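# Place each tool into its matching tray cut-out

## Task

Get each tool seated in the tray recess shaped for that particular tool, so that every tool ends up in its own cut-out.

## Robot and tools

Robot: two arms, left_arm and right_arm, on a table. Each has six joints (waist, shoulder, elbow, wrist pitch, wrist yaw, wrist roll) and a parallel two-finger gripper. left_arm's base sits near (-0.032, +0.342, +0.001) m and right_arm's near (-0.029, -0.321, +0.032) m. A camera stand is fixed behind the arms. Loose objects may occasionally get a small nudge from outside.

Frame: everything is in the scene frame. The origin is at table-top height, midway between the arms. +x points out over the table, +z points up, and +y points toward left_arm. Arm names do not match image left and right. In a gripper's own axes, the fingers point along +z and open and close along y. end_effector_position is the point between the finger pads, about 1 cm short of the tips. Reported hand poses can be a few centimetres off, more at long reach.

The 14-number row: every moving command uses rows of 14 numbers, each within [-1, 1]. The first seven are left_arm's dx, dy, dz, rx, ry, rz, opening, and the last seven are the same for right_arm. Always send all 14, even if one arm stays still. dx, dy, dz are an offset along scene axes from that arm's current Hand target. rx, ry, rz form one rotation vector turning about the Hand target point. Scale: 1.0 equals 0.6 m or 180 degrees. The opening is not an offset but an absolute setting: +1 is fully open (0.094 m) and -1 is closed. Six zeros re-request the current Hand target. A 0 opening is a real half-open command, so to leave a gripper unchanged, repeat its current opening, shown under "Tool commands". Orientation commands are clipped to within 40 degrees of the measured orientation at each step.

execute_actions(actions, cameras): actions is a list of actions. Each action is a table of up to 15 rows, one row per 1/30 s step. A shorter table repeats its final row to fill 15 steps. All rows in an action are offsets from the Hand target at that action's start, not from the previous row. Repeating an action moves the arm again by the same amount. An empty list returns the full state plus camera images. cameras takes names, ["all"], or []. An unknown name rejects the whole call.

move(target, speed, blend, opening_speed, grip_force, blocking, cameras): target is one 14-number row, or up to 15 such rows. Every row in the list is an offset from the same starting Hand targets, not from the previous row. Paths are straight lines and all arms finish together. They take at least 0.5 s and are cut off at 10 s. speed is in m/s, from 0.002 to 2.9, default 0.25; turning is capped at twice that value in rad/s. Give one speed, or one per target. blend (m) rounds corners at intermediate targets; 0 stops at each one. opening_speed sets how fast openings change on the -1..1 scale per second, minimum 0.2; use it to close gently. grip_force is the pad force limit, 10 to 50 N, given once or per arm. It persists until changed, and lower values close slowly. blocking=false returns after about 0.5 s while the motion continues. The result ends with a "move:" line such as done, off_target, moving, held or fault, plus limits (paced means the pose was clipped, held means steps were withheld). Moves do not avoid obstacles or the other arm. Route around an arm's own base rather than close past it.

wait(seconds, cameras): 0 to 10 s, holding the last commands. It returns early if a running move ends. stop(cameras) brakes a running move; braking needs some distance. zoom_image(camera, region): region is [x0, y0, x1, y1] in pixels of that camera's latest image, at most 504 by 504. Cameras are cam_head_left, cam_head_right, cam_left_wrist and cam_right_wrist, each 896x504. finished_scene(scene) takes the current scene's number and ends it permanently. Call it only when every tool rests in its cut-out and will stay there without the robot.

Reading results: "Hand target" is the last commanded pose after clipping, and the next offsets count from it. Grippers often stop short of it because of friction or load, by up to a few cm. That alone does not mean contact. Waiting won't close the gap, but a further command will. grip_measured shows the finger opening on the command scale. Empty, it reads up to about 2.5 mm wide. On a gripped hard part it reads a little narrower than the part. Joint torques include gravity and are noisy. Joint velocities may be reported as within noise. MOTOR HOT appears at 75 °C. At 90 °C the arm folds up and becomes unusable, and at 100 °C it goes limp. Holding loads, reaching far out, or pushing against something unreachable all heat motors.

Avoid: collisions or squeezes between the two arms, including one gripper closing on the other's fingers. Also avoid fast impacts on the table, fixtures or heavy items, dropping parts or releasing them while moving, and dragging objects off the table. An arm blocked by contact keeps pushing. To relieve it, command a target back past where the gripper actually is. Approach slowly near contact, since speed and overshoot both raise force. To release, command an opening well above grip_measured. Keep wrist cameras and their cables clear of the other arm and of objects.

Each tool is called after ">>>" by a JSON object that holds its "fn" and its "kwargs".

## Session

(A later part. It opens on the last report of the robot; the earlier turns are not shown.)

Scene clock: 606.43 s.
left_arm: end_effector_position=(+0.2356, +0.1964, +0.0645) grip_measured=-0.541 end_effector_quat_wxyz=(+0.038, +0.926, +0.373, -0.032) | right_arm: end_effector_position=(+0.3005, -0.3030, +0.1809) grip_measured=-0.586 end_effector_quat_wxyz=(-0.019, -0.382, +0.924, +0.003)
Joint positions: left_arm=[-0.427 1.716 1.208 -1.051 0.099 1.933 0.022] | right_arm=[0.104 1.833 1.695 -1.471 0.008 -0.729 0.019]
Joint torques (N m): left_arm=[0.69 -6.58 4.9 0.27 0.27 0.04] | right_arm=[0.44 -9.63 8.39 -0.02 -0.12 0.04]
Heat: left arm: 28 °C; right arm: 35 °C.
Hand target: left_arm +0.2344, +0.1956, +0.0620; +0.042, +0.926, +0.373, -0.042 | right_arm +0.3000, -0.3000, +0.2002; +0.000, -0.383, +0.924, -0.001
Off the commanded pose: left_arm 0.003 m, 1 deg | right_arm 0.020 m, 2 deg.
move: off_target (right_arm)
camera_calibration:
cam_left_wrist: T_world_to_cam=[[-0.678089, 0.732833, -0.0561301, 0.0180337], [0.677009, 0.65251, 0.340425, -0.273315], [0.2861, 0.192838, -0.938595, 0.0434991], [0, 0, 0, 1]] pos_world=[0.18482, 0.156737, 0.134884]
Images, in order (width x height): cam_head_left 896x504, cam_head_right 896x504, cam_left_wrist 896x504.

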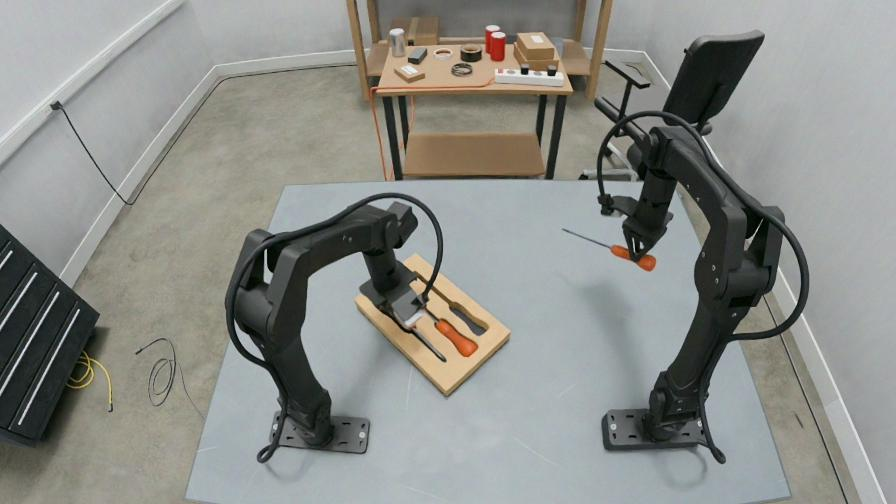

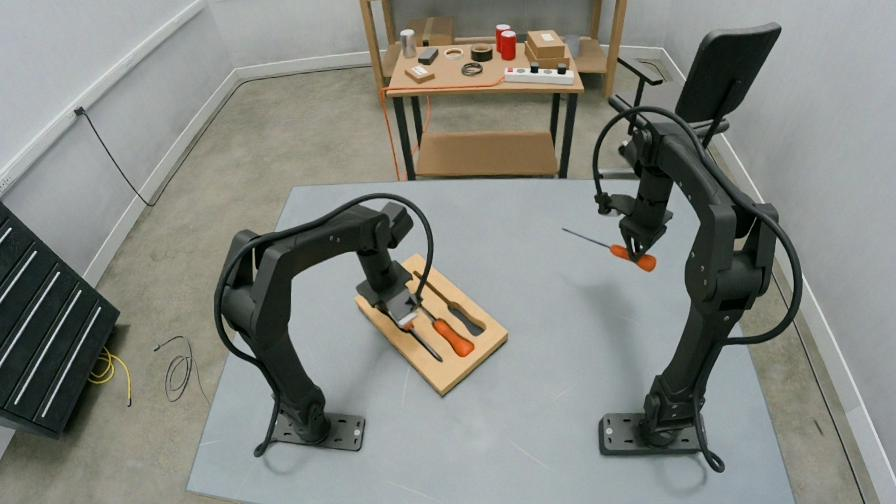

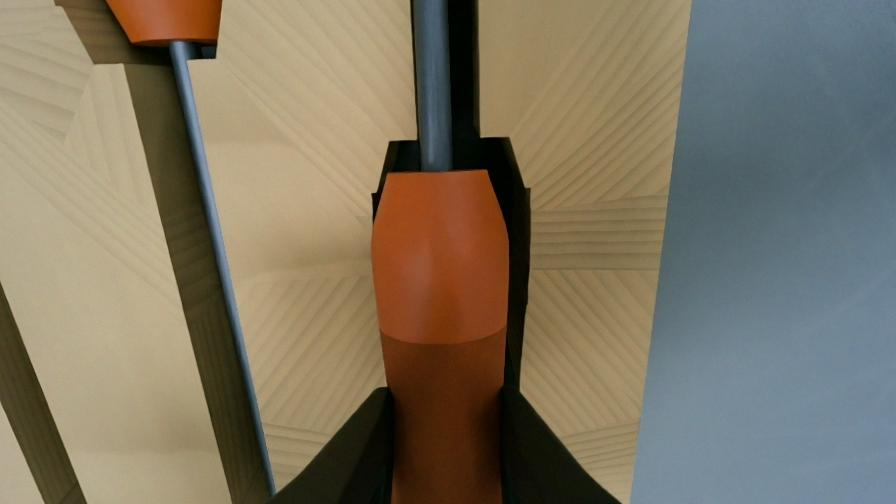

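>>> {"fn": "move", "kwargs": {"target": [-0.0025, 0.0025, -0.0085, 0, 0, 0, -1, 0, 0, 0, 0, 0, 0, -1], "speed": 0.05, "cameras": ["cam_left_wrist", "cam_head_left", "cam_head_right"]}}

>>> {"fn": "zoom_image", "kwargs": {"camera": "cam_head_right", "region": [350, 280, 470, 380]}}

Scene clock: 613.57 s.
left_arm: end_effector_position=(+0.2339, +0.1972, +0.0595) grip_measured=-0.541 end_effector_quat_wxyz=(+0.038, +0.927, +0.372, -0.033) | right_arm: end_effector_position=(+0.3005, -0.3030, +0.1809) grip_measured=-0.586 end_effector_quat_wxyz=(-0.019, -0.382, +0.924, +0.003)
Joint positions: left_arm=[-0.427 1.716 1.187 -1.032 0.1 1.935 0.022] | right_arm=[0.104 1.833 1.695 -1.471 0.008 -0.729 0.019]
Joint torques (N m): left_arm=[0.94 -6.69 4.7 0.3 0.26 0.05] | right_arm=[0.44 -9.62 8.43 -0.03 -0.11 0.04]
Heat: left arm: 28 °C; right arm: 35 °C.
Hand target: left_arm +0.2330, +0.1971, +0.0569; +0.042, +0.926, +0.373, -0.042 | right_arm +0.3000, -0.3000, +0.2002; +0.000, -0.383, +0.924, -0.001
Off the commanded pose: left_arm 0.003 m, 1 deg | right_arm 0.020 m, 2 deg.
move: off_target (right_arm)
camera_calibration:
cam_left_wrist: T_world_to_cam=[[-0.676181, 0.734673, -0.0550971, 0.0153145], [0.679216, 0.650612, 0.339662, -0.271096], [0.285387, 0.19225, -0.938932, 0.0394704], [0, 0, 0, 1]] pos_world=[0.183224, 0.157539, 0.129985]
Images, in order (width x height): cam_head_left 896x504, cam_head_right 896x504, cam_left_wrist 896x504.

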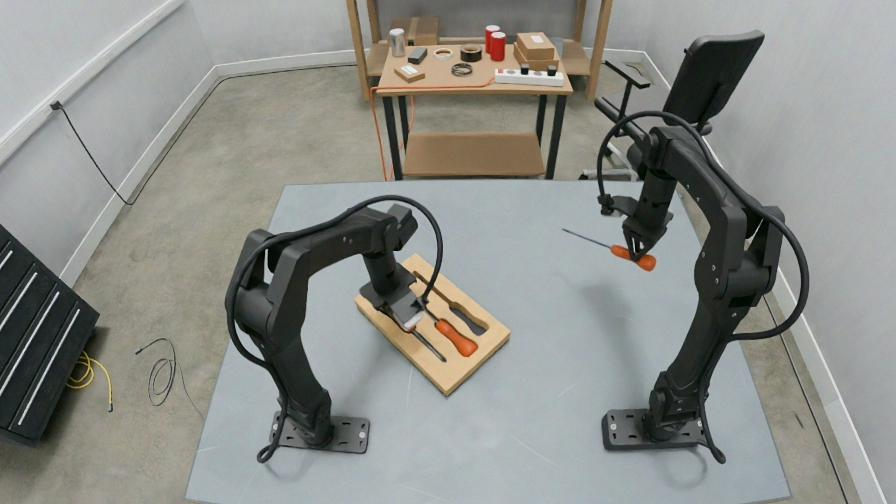

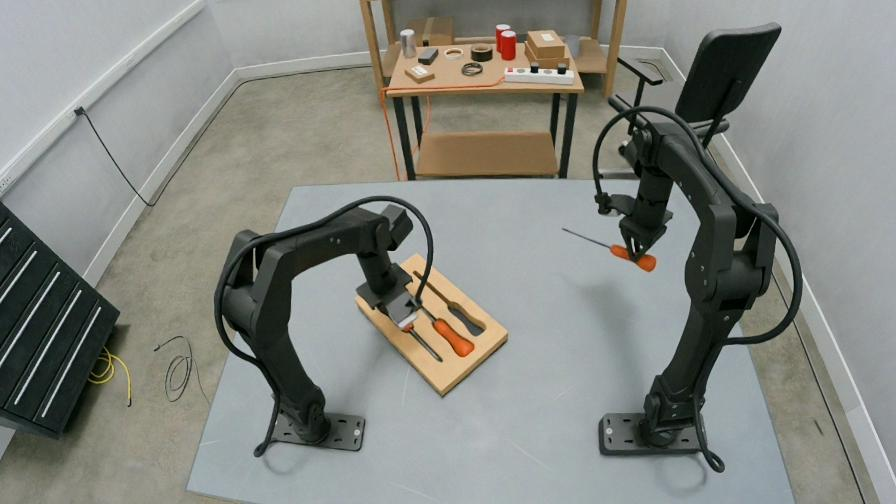

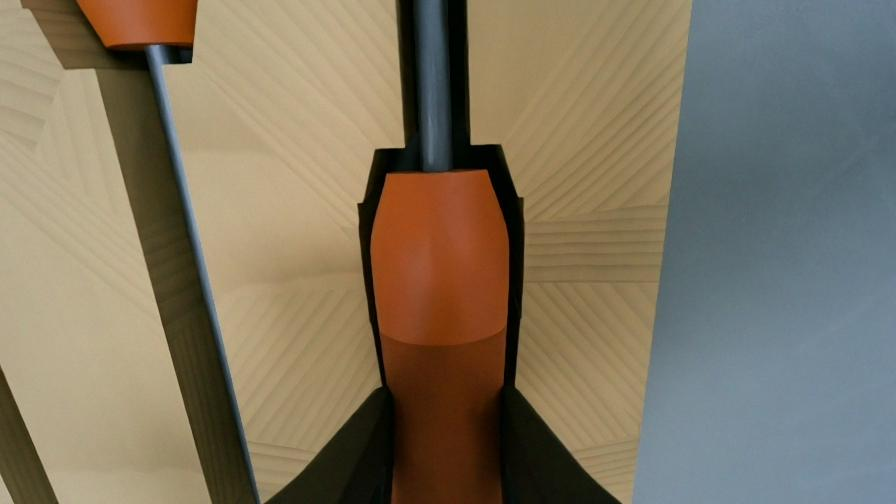

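Scaled by 4.200.

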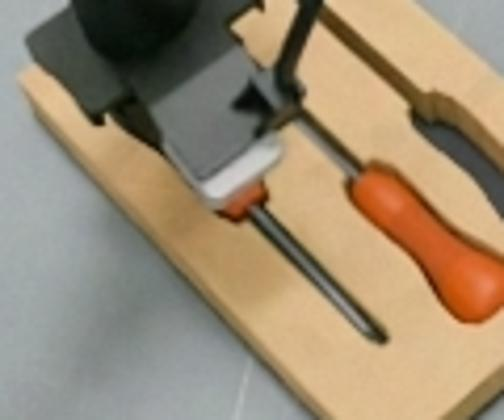

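>>> {"fn": "move", "kwargs": {"target": [[0, 0, -0.006, 0, 0, 0, -1, 0, 0, 0, 0, 0, 0, -1], [0, 0, -0.006, 0, 0, 0, -0.12, 0, 0, 0, 0, 0, 0, -1]], "speed": 0.05, "opening_speed": 0.25, "cameras": ["cam_left_wrist"]}}

Scene clock: 619.90 s.
left_arm: end_effector_position=(+0.2342, +0.1963, +0.0572) grip_measured=-0.122 end_effector_quat_wxyz=(+0.041, +0.927, +0.371, -0.033) | right_arm: end_effector_position=(+0.3005, -0.3030, +0.1809) grip_measured=-0.586 end_effector_quat_wxyz=(-0.019, -0.382, +0.924, +0.003)
Joint positions: left_arm=[-0.427 1.716 1.177 -1.017 0.103 1.937 0.041] | right_arm=[0.104 1.833 1.695 -1.471 0.008 -0.729 0.019]
Joint torques (N m): left_arm=[0.94 -6.31 4.64 0.28 0.22 0.02] | right_arm=[0.46 -9.63 8.42 -0.03 -0.11 0.04]
Heat: left arm: 28 °C; right arm: 35 °C.
Hand target: left_arm +0.2329, +0.1971, +0.0532; +0.042, +0.926, +0.373, -0.042 | right_arm +0.3000, -0.3000, +0.2002; +0.000, -0.383, +0.924, -0.001
Off the commanded pose: left_arm 0.004 m, 1 deg | right_arm 0.020 m, 2 deg.
move: off_target (right_arm)
camera_calibration:
cam_left_wrist: T_world_to_cam=[[-0.674576, 0.735636, -0.0615339, 0.0157165], [0.679254, 0.651187, 0.338481, -0.269998], [0.289069, 0.186534, -0.938959, 0.0376142], [0, 0, 0, 1]] pos_world=[0.183126, 0.157241, 0.127675]
Images, in order (width x height): cam_left_wrist 896x504.

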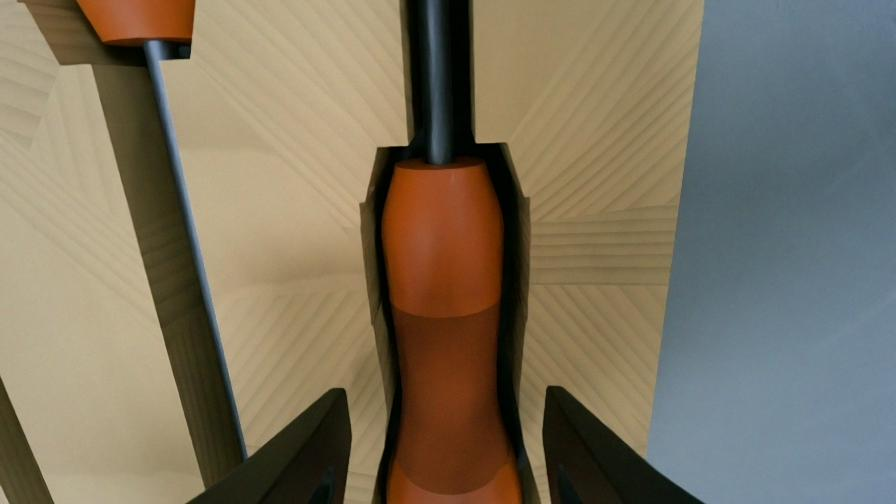

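>>> {"fn": "move", "kwargs": {"target": [[0, 0, 0.2, 0, 0, 0, -0.12, -0.03, 0.15, 0.03, 0, 0, 0, -1], [-0.055, 0.305, 0.345, 0, 0, 0.333, -0.12, -0.1333, 0.575, 0.05, 0, 0, 0, -1]], "speed": [0.2, 0.3], "blend": [0.03, 0], "cameras": ["all"]}}

>>> {"fn": "zoom_image", "kwargs": {"camera": "cam_head_right", "region": [340, 240, 520, 400]}}

Scene clock: 629.13 s.
left_arm: end_effector_position=(+0.2027, +0.3802, +0.2501) grip_measured=-0.121 end_effector_quat_wxyz=(+0.122, +0.609, +0.780, +0.071) | right_arm: end_effector_position=(+0.2244, +0.0535, +0.2273) grip_measured=-0.586 end_effector_quat_wxyz=(+0.095, -0.386, +0.916, +0.060)
Joint positions: left_arm=[0.25 1.296 1.539 -1.548 0.101 1.546 0.041] | right_arm=[1.024 2.151 2.319 -1.514 0.004 0.179 0.019]
Joint torques (N m): left_arm=[0.61 -4.97 6.57 0.6 0.12 -0.04] | right_arm=[-0.39 -8.7 8.39 0.09 -0.05 0.08]
Heat: left arm: 28 °C; right arm: 35 °C.
Hand target: left_arm +0.1999, +0.3800, +0.2603; +0.058, +0.616, +0.786, -0.016 | right_arm +0.2201, +0.0450, +0.2302; +0.000, -0.383, +0.924, -0.001
Off the commanded pose: left_arm 0.011 m, 12 deg | right_arm 0.010 m, 13 deg.
joint sent to its limit (left arm) — joint 4 (wrist pitch), lower limit. The joint targets are off in orientation, not in position.
joint sent to its limit (right arm) — joint 4 (wrist pitch), lower limit. The joint targets are off in orientation, not in position.
move: off_target (left_arm, right_arm)
camera_calibration:
cam_left_wrist: T_world_to_cam=[[-0.93571, -0.226725, -0.270265, 0.342103], [-0.308494, 0.897502, 0.315153, -0.32126], [0.17111, 0.378267, -0.909745, 0.137217], [0, 0, 0, 1]] pos_world=[0.197523, 0.31399, 0.318537]
cam_right_wrist: T_world_to_cam=[[0.726232, -0.687345, -0.0119998, -0.126976], [-0.66993, -0.711532, 0.211934, 0.180254], [-0.15421, -0.145874, -0.97721, 0.354741], [0, 0, 0, 1]] pos_world=[0.267676, 0.0927278, 0.306931]

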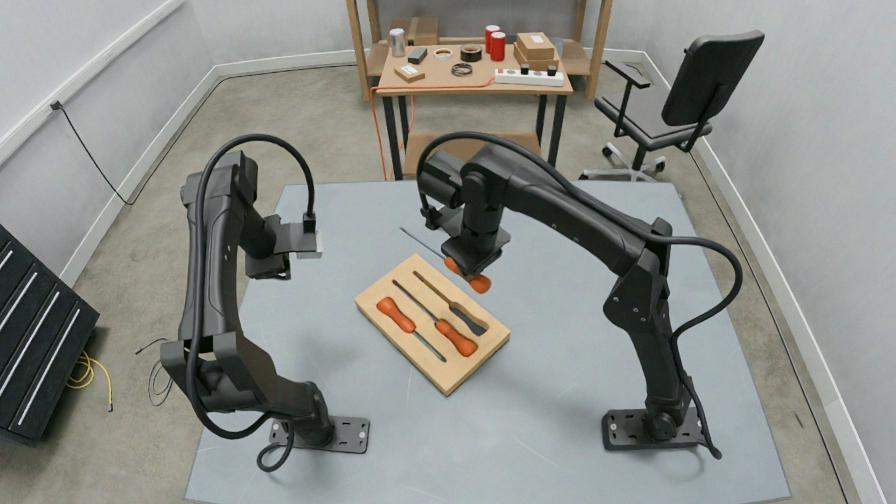

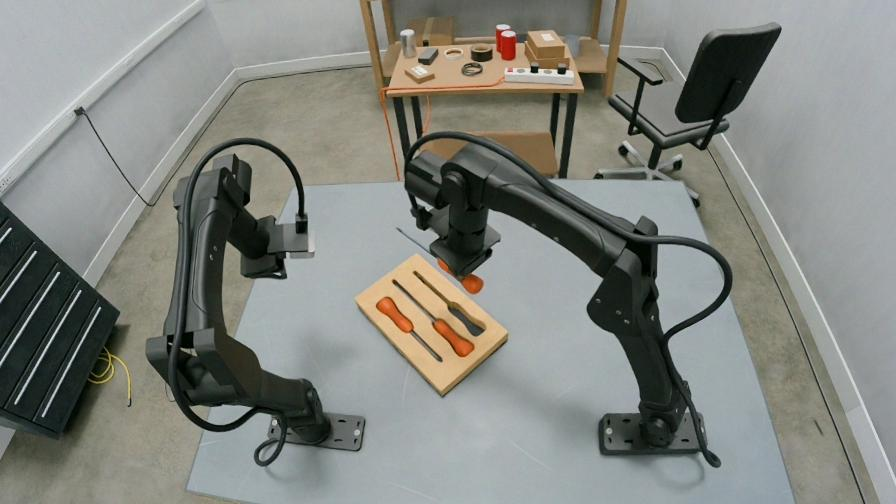

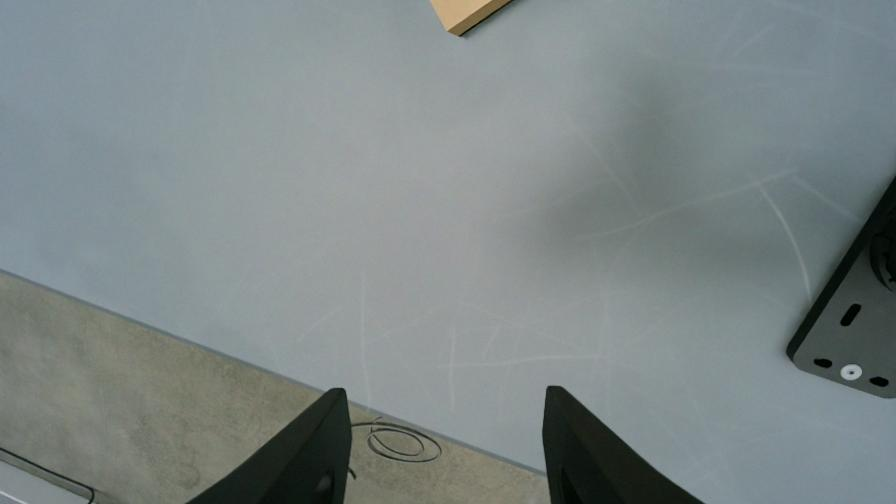

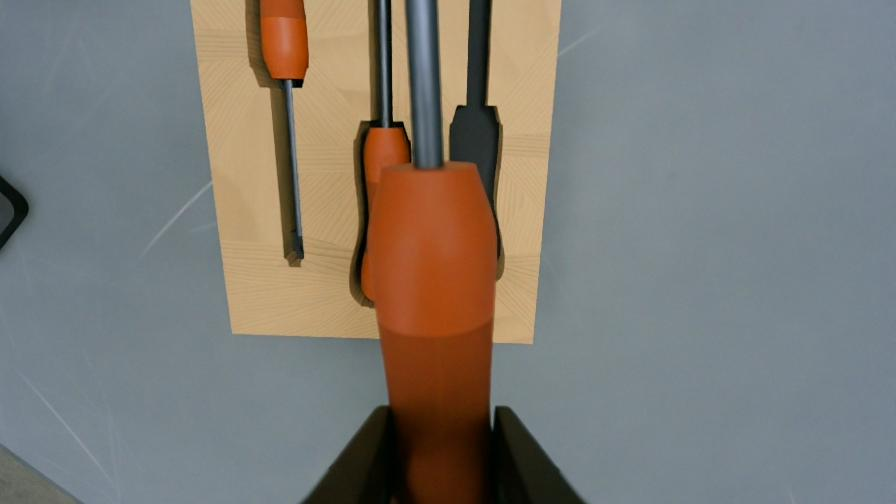

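Scaled by 2.800.

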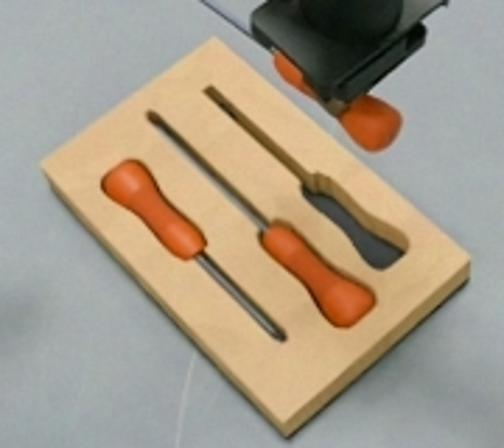

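>>> {"fn": "move", "kwargs": {"target": [0, 0, 0, 0, 0, 0, -0.12, 0.0548, 0.0183, -0.167, 0, 0, 0, -1], "speed": 0.2, "cameras": ["cam_right_wrist", "cam_head_left", "cam_head_right"]}}

>>> {"fn": "zoom_image", "kwargs": {"camera": "cam_head_left", "region": [370, 200, 530, 340]}}

Scene clock: 653.03 s.
left_arm: end_effector_position=(+0.2027, +0.3802, +0.2501) grip_measured=-0.121 end_effector_quat_wxyz=(+0.122, +0.609, +0.780, +0.071) | right_arm: end_effector_position=(+0.2578, +0.0639, +0.1216) grip_measured=-0.586 end_effector_quat_wxyz=(+0.016, -0.381, +0.924, +0.008)
Joint positions: left_arm=[0.25 1.296 1.539 -1.548 0.101 1.546 0.041] | right_arm=[0.978 2.459 2.438 -1.515 0.002 0.148 0.019]
Joint torques (N m): left_arm=[0.61 -4.97 6.57 0.6 0.12 -0.08] | right_arm=[-0.25 -11.18 8.29 -0.24 -0.05 -0.06]
Heat: left arm: 27 °C; right arm: 33 °C.
Hand target: left_arm +0.1999, +0.3800, +0.2603; +0.058, +0.616, +0.786, -0.016 | right_arm +0.2529, +0.0560, +0.1300; +0.000, -0.383, +0.924, -0.001
Off the commanded pose: left_arm 0.011 m, 12 deg | right_arm 0.012 m, 2 deg.
joint sent to its limit (left arm) — joint 4 (wrist pitch), lower limit. The joint targets are off in orientation, not in position.
joint sent to its limit (right arm) — joint 4 (wrist pitch), lower limit. The joint targets still meet the commanded pose.
move: off_target (left_arm, right_arm)
camera_calibration:
cam_right_wrist: T_world_to_cam=[[0.716012, -0.697844, 0.0184819, -0.145788], [-0.647837, -0.654374, 0.390001, 0.201402], [-0.260066, -0.291219, -0.920629, 0.287843], [0, 0, 0, 1]] pos_world=[0.30972, 0.11388, 0.189144]
Images, in order (width x height): cam_head_left 896x504, cam_head_right 896x504, cam_right_wrist 896x504.

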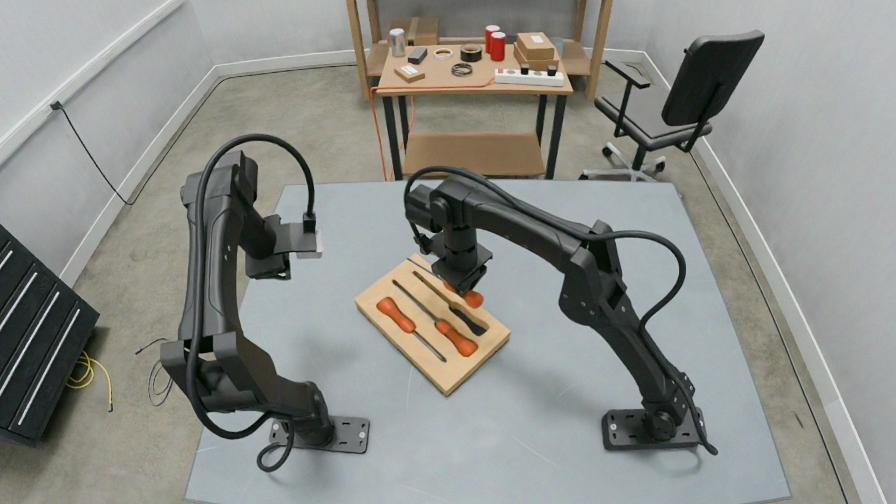

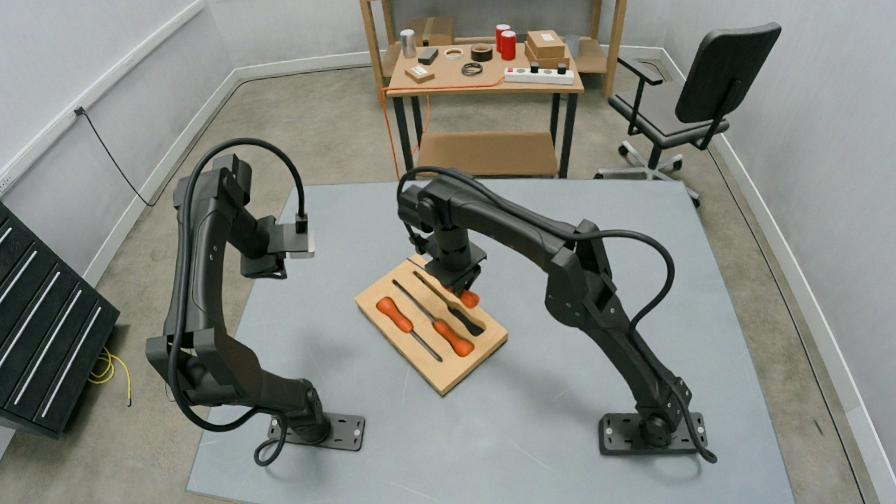

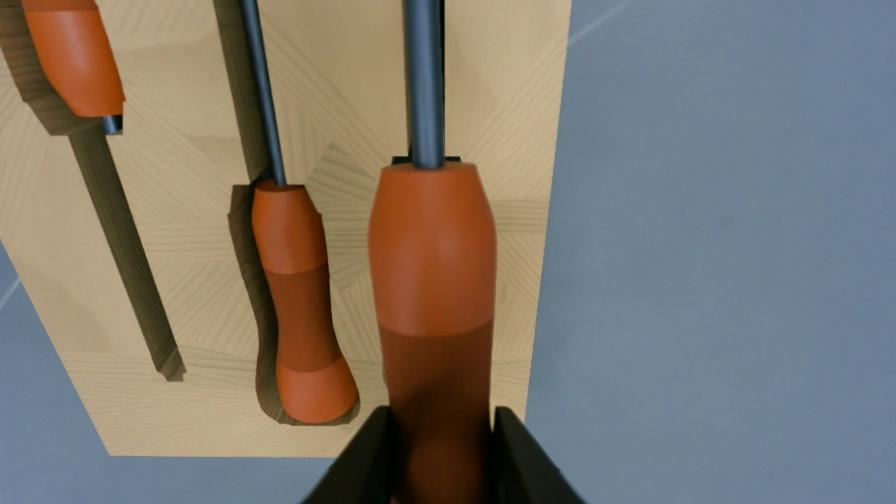

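Scaled by 3.150.

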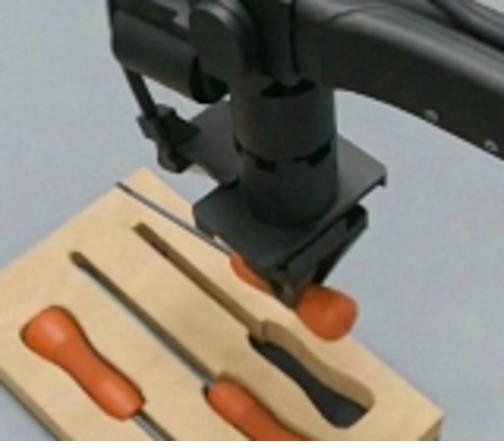

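>>> {"fn": "zoom_image", "kwargs": {"camera": "cam_right_wrist", "region": [350, 0, 530, 190]}}

Scaled by 2.653.

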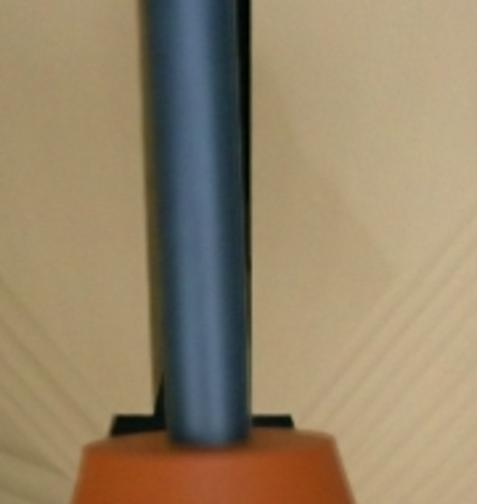

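>>> {"fn": "move", "kwargs": {"target": [0, 0, 0, 0, 0, 0, -0.12, -0.0278, -0.021, -0.055, 0.04, -0.0375, -0.0106, -1], "speed": 0.12, "cameras": ["cam_right_wrist", "cam_head_left", "cam_head_right"]}}

>>> {"fn": "zoom_image", "kwargs": {"camera": "cam_head_left", "region": [370, 200, 530, 340]}}

>>> {"fn": "zoom_image", "kwargs": {"camera": "cam_right_wrist", "region": [350, 0, 530, 190]}}

Scene clock: 690.97 s.
left_arm: end_effector_position=(+0.2027, +0.3802, +0.2501) grip_measured=-0.121 end_effector_quat_wxyz=(+0.122, +0.609, +0.780, +0.071) | right_arm: end_effector_position=(+0.2381, +0.0446, +0.0814) grip_measured=-0.586 end_effector_quat_wxyz=(+0.065, -0.368, +0.927, +0.030)
Joint positions: left_arm=[0.25 1.296 1.539 -1.548 0.101 1.546 0.041] | right_arm=[0.994 2.167 1.769 -1.031 0.018 0.189 0.019]
Joint torques (N m): left_arm=[0.61 -4.97 6.58 0.6 0.12 -0.08] | right_arm=[0.44 -13.2 5.08 0.56 0.07 0.08]
Heat: left arm: 26 °C; right arm: 34 °C.
Hand target: left_arm +0.1999, +0.3800, +0.2603; +0.058, +0.616, +0.786, -0.016 | right_arm +0.2363, +0.0434, +0.0970; +0.079, -0.366, +0.927, +0.035
Off the commanded pose: left_arm 0.011 m, 12 deg | right_arm 0.016 m, 2 deg.
joint sent to its limit (left arm) — joint 4 (wrist pitch), lower limit. The joint targets are off in orientation, not in position.
move: off_target (left_arm, right_arm)
camera_calibration:
cam_right_wrist: T_world_to_cam=[[0.695835, -0.718061, 0.0142357, -0.138449], [-0.690338, -0.663239, 0.289046, 0.210499], [-0.198111, -0.210956, -0.957209, 0.224705], [0, 0, 0, 1]] pos_world=[0.28617, 0.0875991, 0.156216]
Images, in order (width x height): cam_head_left 896x504, cam_head_right 896x504, cam_right_wrist 896x504.

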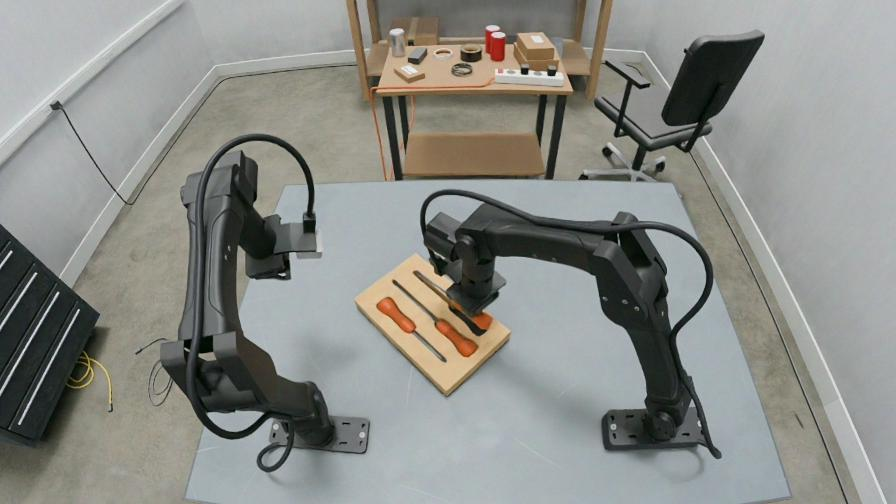

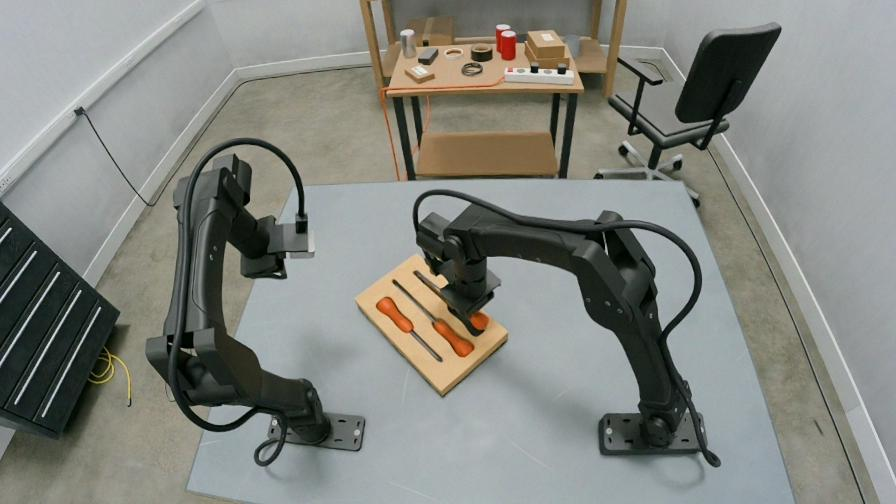

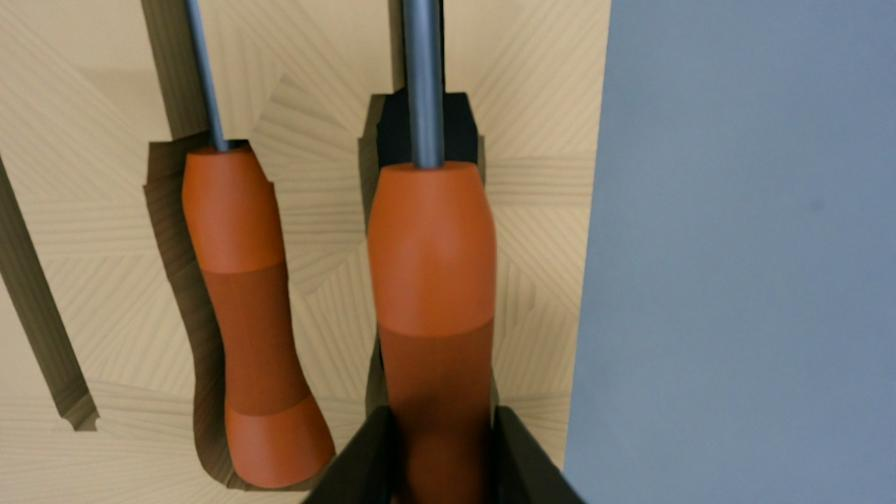

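Scaled by 3.150.

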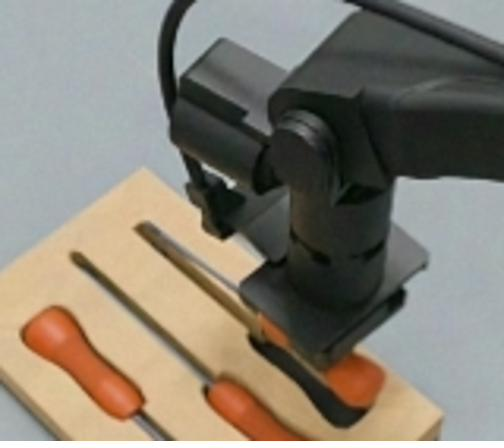

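Scaled by 2.653.

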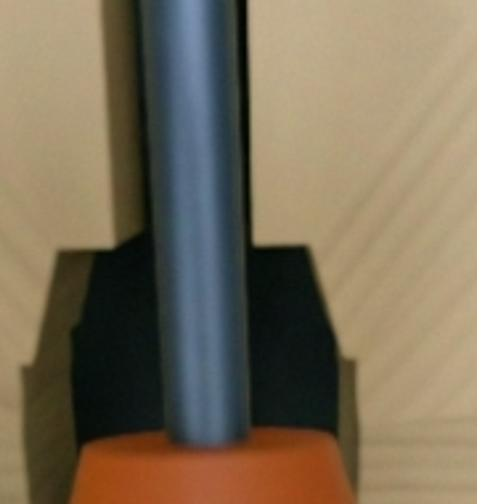

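>>> {"fn": "move", "kwargs": {"target": [0, 0, 0, 0, 0, 0, -0.12, 0.0048, 0.015, -0.002, 0.0163, -0.0151, -0.0083, -1], "speed": 0.08, "cameras": ["cam_right_wrist", "cam_head_left", "cam_head_right"]}}

>>> {"fn": "zoom_image", "kwargs": {"camera": "cam_right_wrist", "region": [350, 0, 530, 190]}}

>>> {"fn": "zoom_image", "kwargs": {"camera": "cam_head_left", "region": [370, 200, 530, 340]}}

Scene clock: 710.00 s.
left_arm: end_effector_position=(+0.2027, +0.3802, +0.2501) grip_measured=-0.121 end_effector_quat_wxyz=(+0.122, +0.609, +0.780, +0.071) | right_arm: end_effector_position=(+0.2409, +0.0530, +0.0808) grip_measured=-0.586 end_effector_quat_wxyz=(+0.096, -0.354, +0.929, +0.044)
Joint positions: left_arm=[0.25 1.296 1.539 -1.548 0.101 1.546 0.041] | right_arm=[1.006 2.136 1.706 -0.932 0.034 0.225 0.019]
Joint torques (N m): left_arm=[0.61 -4.96 6.57 0.6 0.12 -0.09] | right_arm=[0.51 -12.93 5.11 0.66 0.1 0.07]
Heat: left arm: 26 °C; right arm: 34 °C.
Hand target: left_arm +0.1999, +0.3800, +0.2603; +0.058, +0.616, +0.786, -0.016 | right_arm +0.2391, +0.0524, +0.0959; +0.110, -0.353, +0.928, +0.049
Off the commanded pose: left_arm 0.011 m, 12 deg | right_arm 0.015 m, 2 deg.
joint sent to its limit (left arm) — joint 4 (wrist pitch), lower limit. The joint targets are off in orientation, not in position.
move: off_target (left_arm, right_arm)
camera_calibration:
cam_right_wrist: T_world_to_cam=[[0.676139, -0.736702, 0.0103106, -0.128184], [-0.719781, -0.657492, 0.222757, 0.230314], [-0.157326, -0.158036, -0.97482, 0.215363], [0, 0, 0, 1]] pos_world=[0.286328, 0.0910316, 0.159958]
Images, in order (width x height): cam_head_left 896x504, cam_head_right 896x504, cam_right_wrist 896x504.

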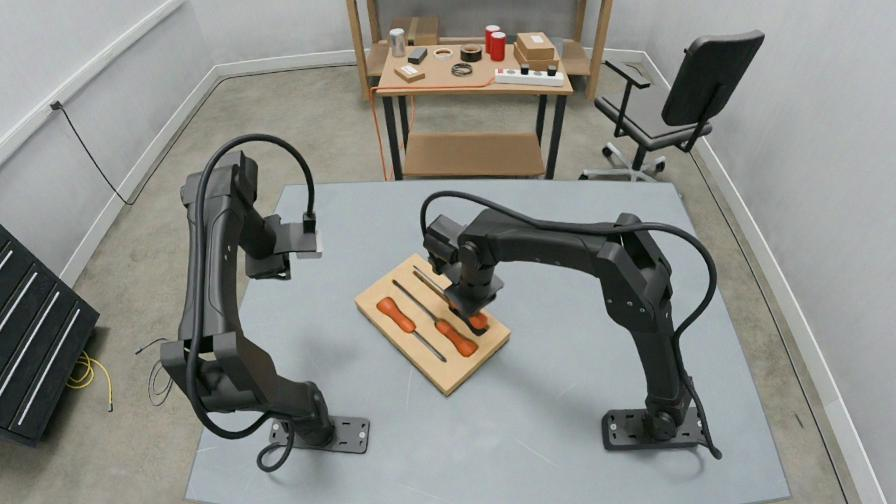

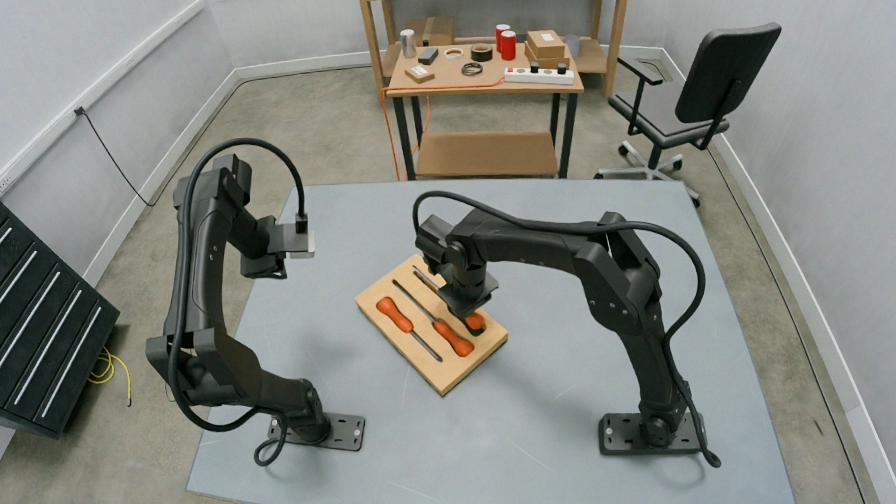

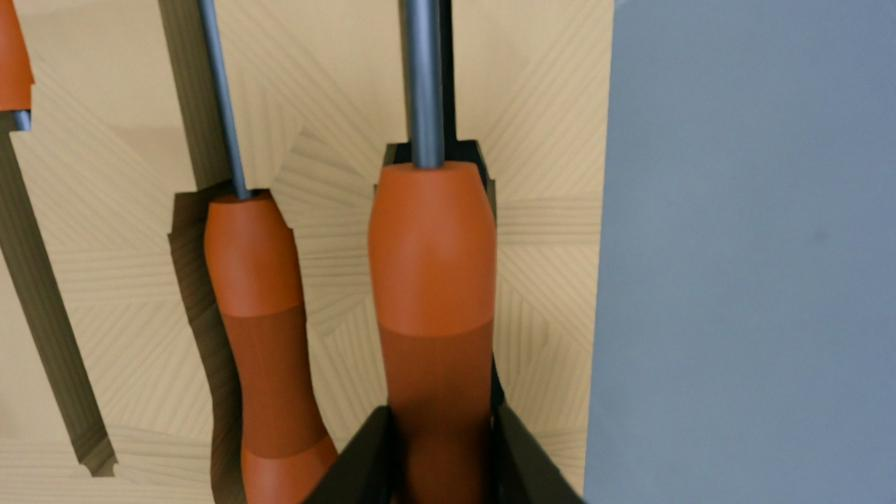

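Scaled by 2.653.

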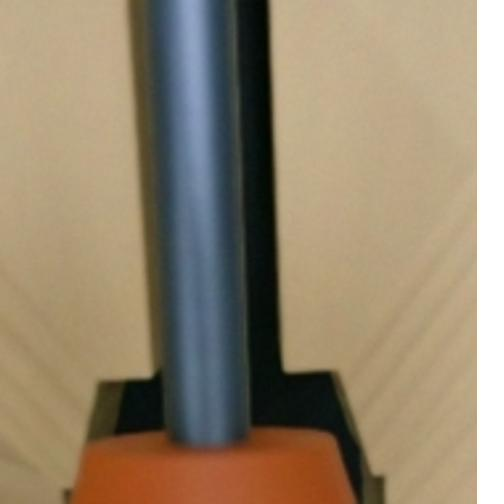

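Scaled by 3.150.

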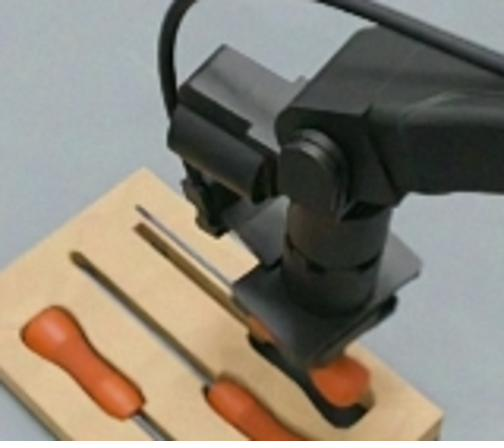

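>>> {"fn": "move", "kwargs": {"target": [0, 0, 0, 0, 0, 0, -0.12, 0, 0, -0.0233, 0, 0, 0, -1], "speed": 0.05, "cameras": ["cam_right_wrist", "cam_head_left", "cam_head_right"]}}

>>> {"fn": "zoom_image", "kwargs": {"camera": "cam_right_wrist", "region": [350, 0, 530, 190]}}

>>> {"fn": "zoom_image", "kwargs": {"camera": "cam_head_left", "region": [370, 220, 530, 360]}}

Scene clock: 715.63 s.
left_arm: end_effector_position=(+0.2027, +0.3802, +0.2501) grip_measured=-0.121 end_effector_quat_wxyz=(+0.122, +0.609, +0.780, +0.071) | right_arm: end_effector_position=(+0.2410, +0.0532, +0.0715) grip_measured=-0.586 end_effector_quat_wxyz=(+0.100, -0.354, +0.929, +0.047)
Joint positions: left_arm=[0.25 1.296 1.539 -1.548 0.101 1.546 0.041] | right_arm=[1.006 2.136 1.666 -0.882 0.034 0.225 0.019]
Joint torques (N m): left_arm=[0.61 -4.97 6.57 0.6 0.12 -0.08] | right_arm=[0.5 -12.07 5.11 0.71 0.1 0.09]
Heat: left arm: 26 °C; right arm: 36 °C.
Hand target: left_arm +0.1999, +0.3800, +0.2603; +0.058, +0.616, +0.786, -0.016 | right_arm +0.2391, +0.0525, +0.0819; +0.110, -0.353, +0.928, +0.049
Off the commanded pose: left_arm 0.011 m, 12 deg | right_arm 0.011 m, 1 deg.
joint sent to its limit (left arm) — joint 4 (wrist pitch), lower limit. The joint targets are off in orientation, not in position.
move: off_target (left_arm, right_arm)
camera_calibration:
cam_right_wrist: T_world_to_cam=[[0.676079, -0.736784, 0.00815715, -0.127909], [-0.721035, -0.659267, 0.213251, 0.23368], [-0.151742, -0.150056, -0.976963, 0.204665], [0, 0, 0, 1]] pos_world=[0.286024, 0.090527, 0.151161]
Images, in order (width x height): cam_head_left 896x504, cam_head_right 896x504, cam_right_wrist 896x504.

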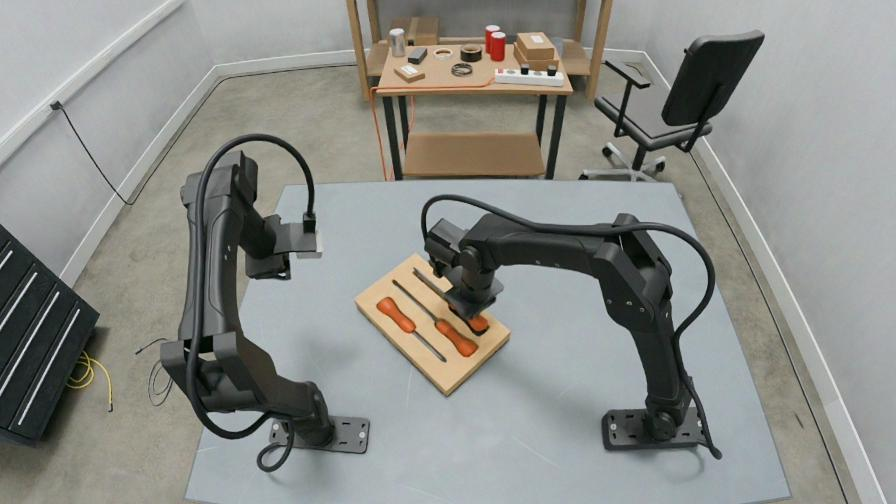

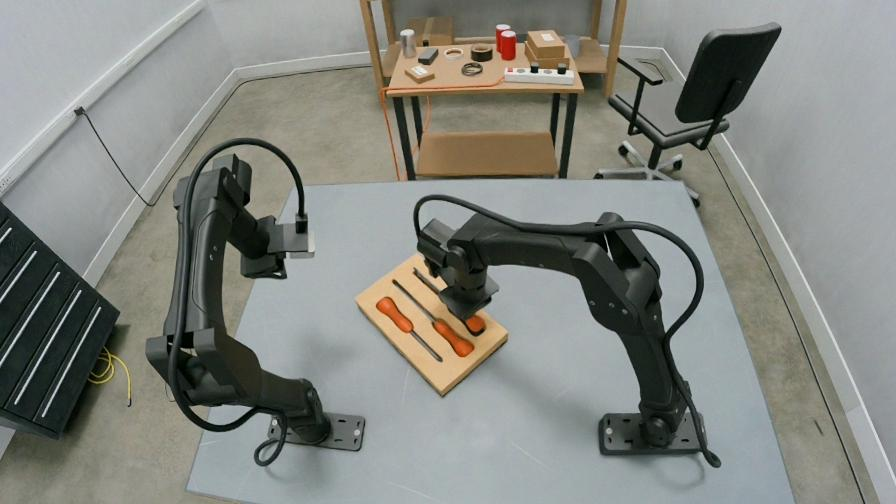

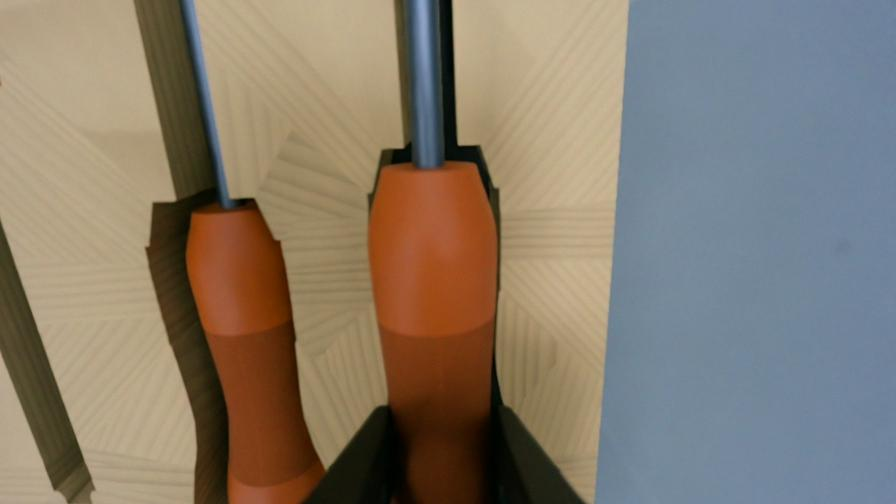

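Scaled by 2.653.

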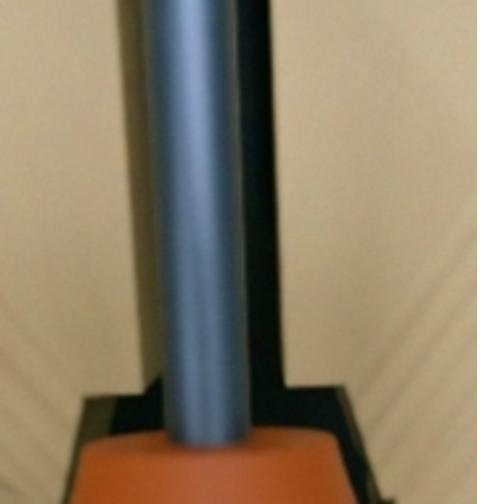

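Scaled by 3.150.

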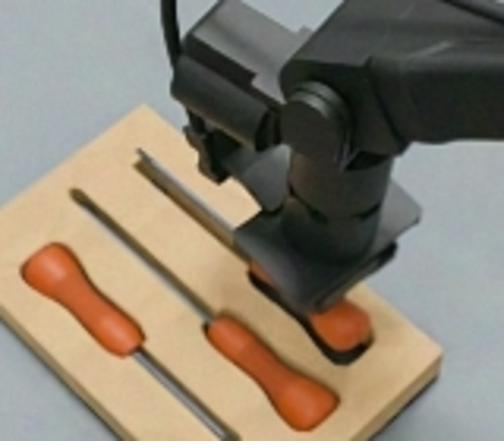

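>>> {"fn": "zoom_image", "kwargs": {"camera": "cam_head_left", "region": [400, 255, 460, 305]}}

>>> {"fn": "zoom_image", "kwargs": {"camera": "cam_head_right", "region": [400, 255, 460, 305]}}

Scaled by 8.400.

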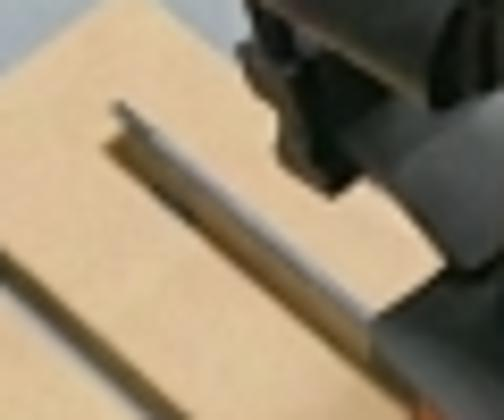

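Scaled by 8.400.

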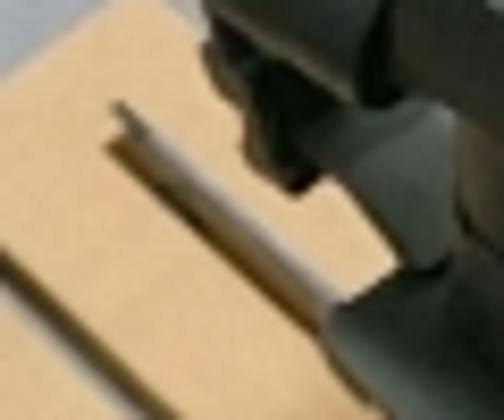

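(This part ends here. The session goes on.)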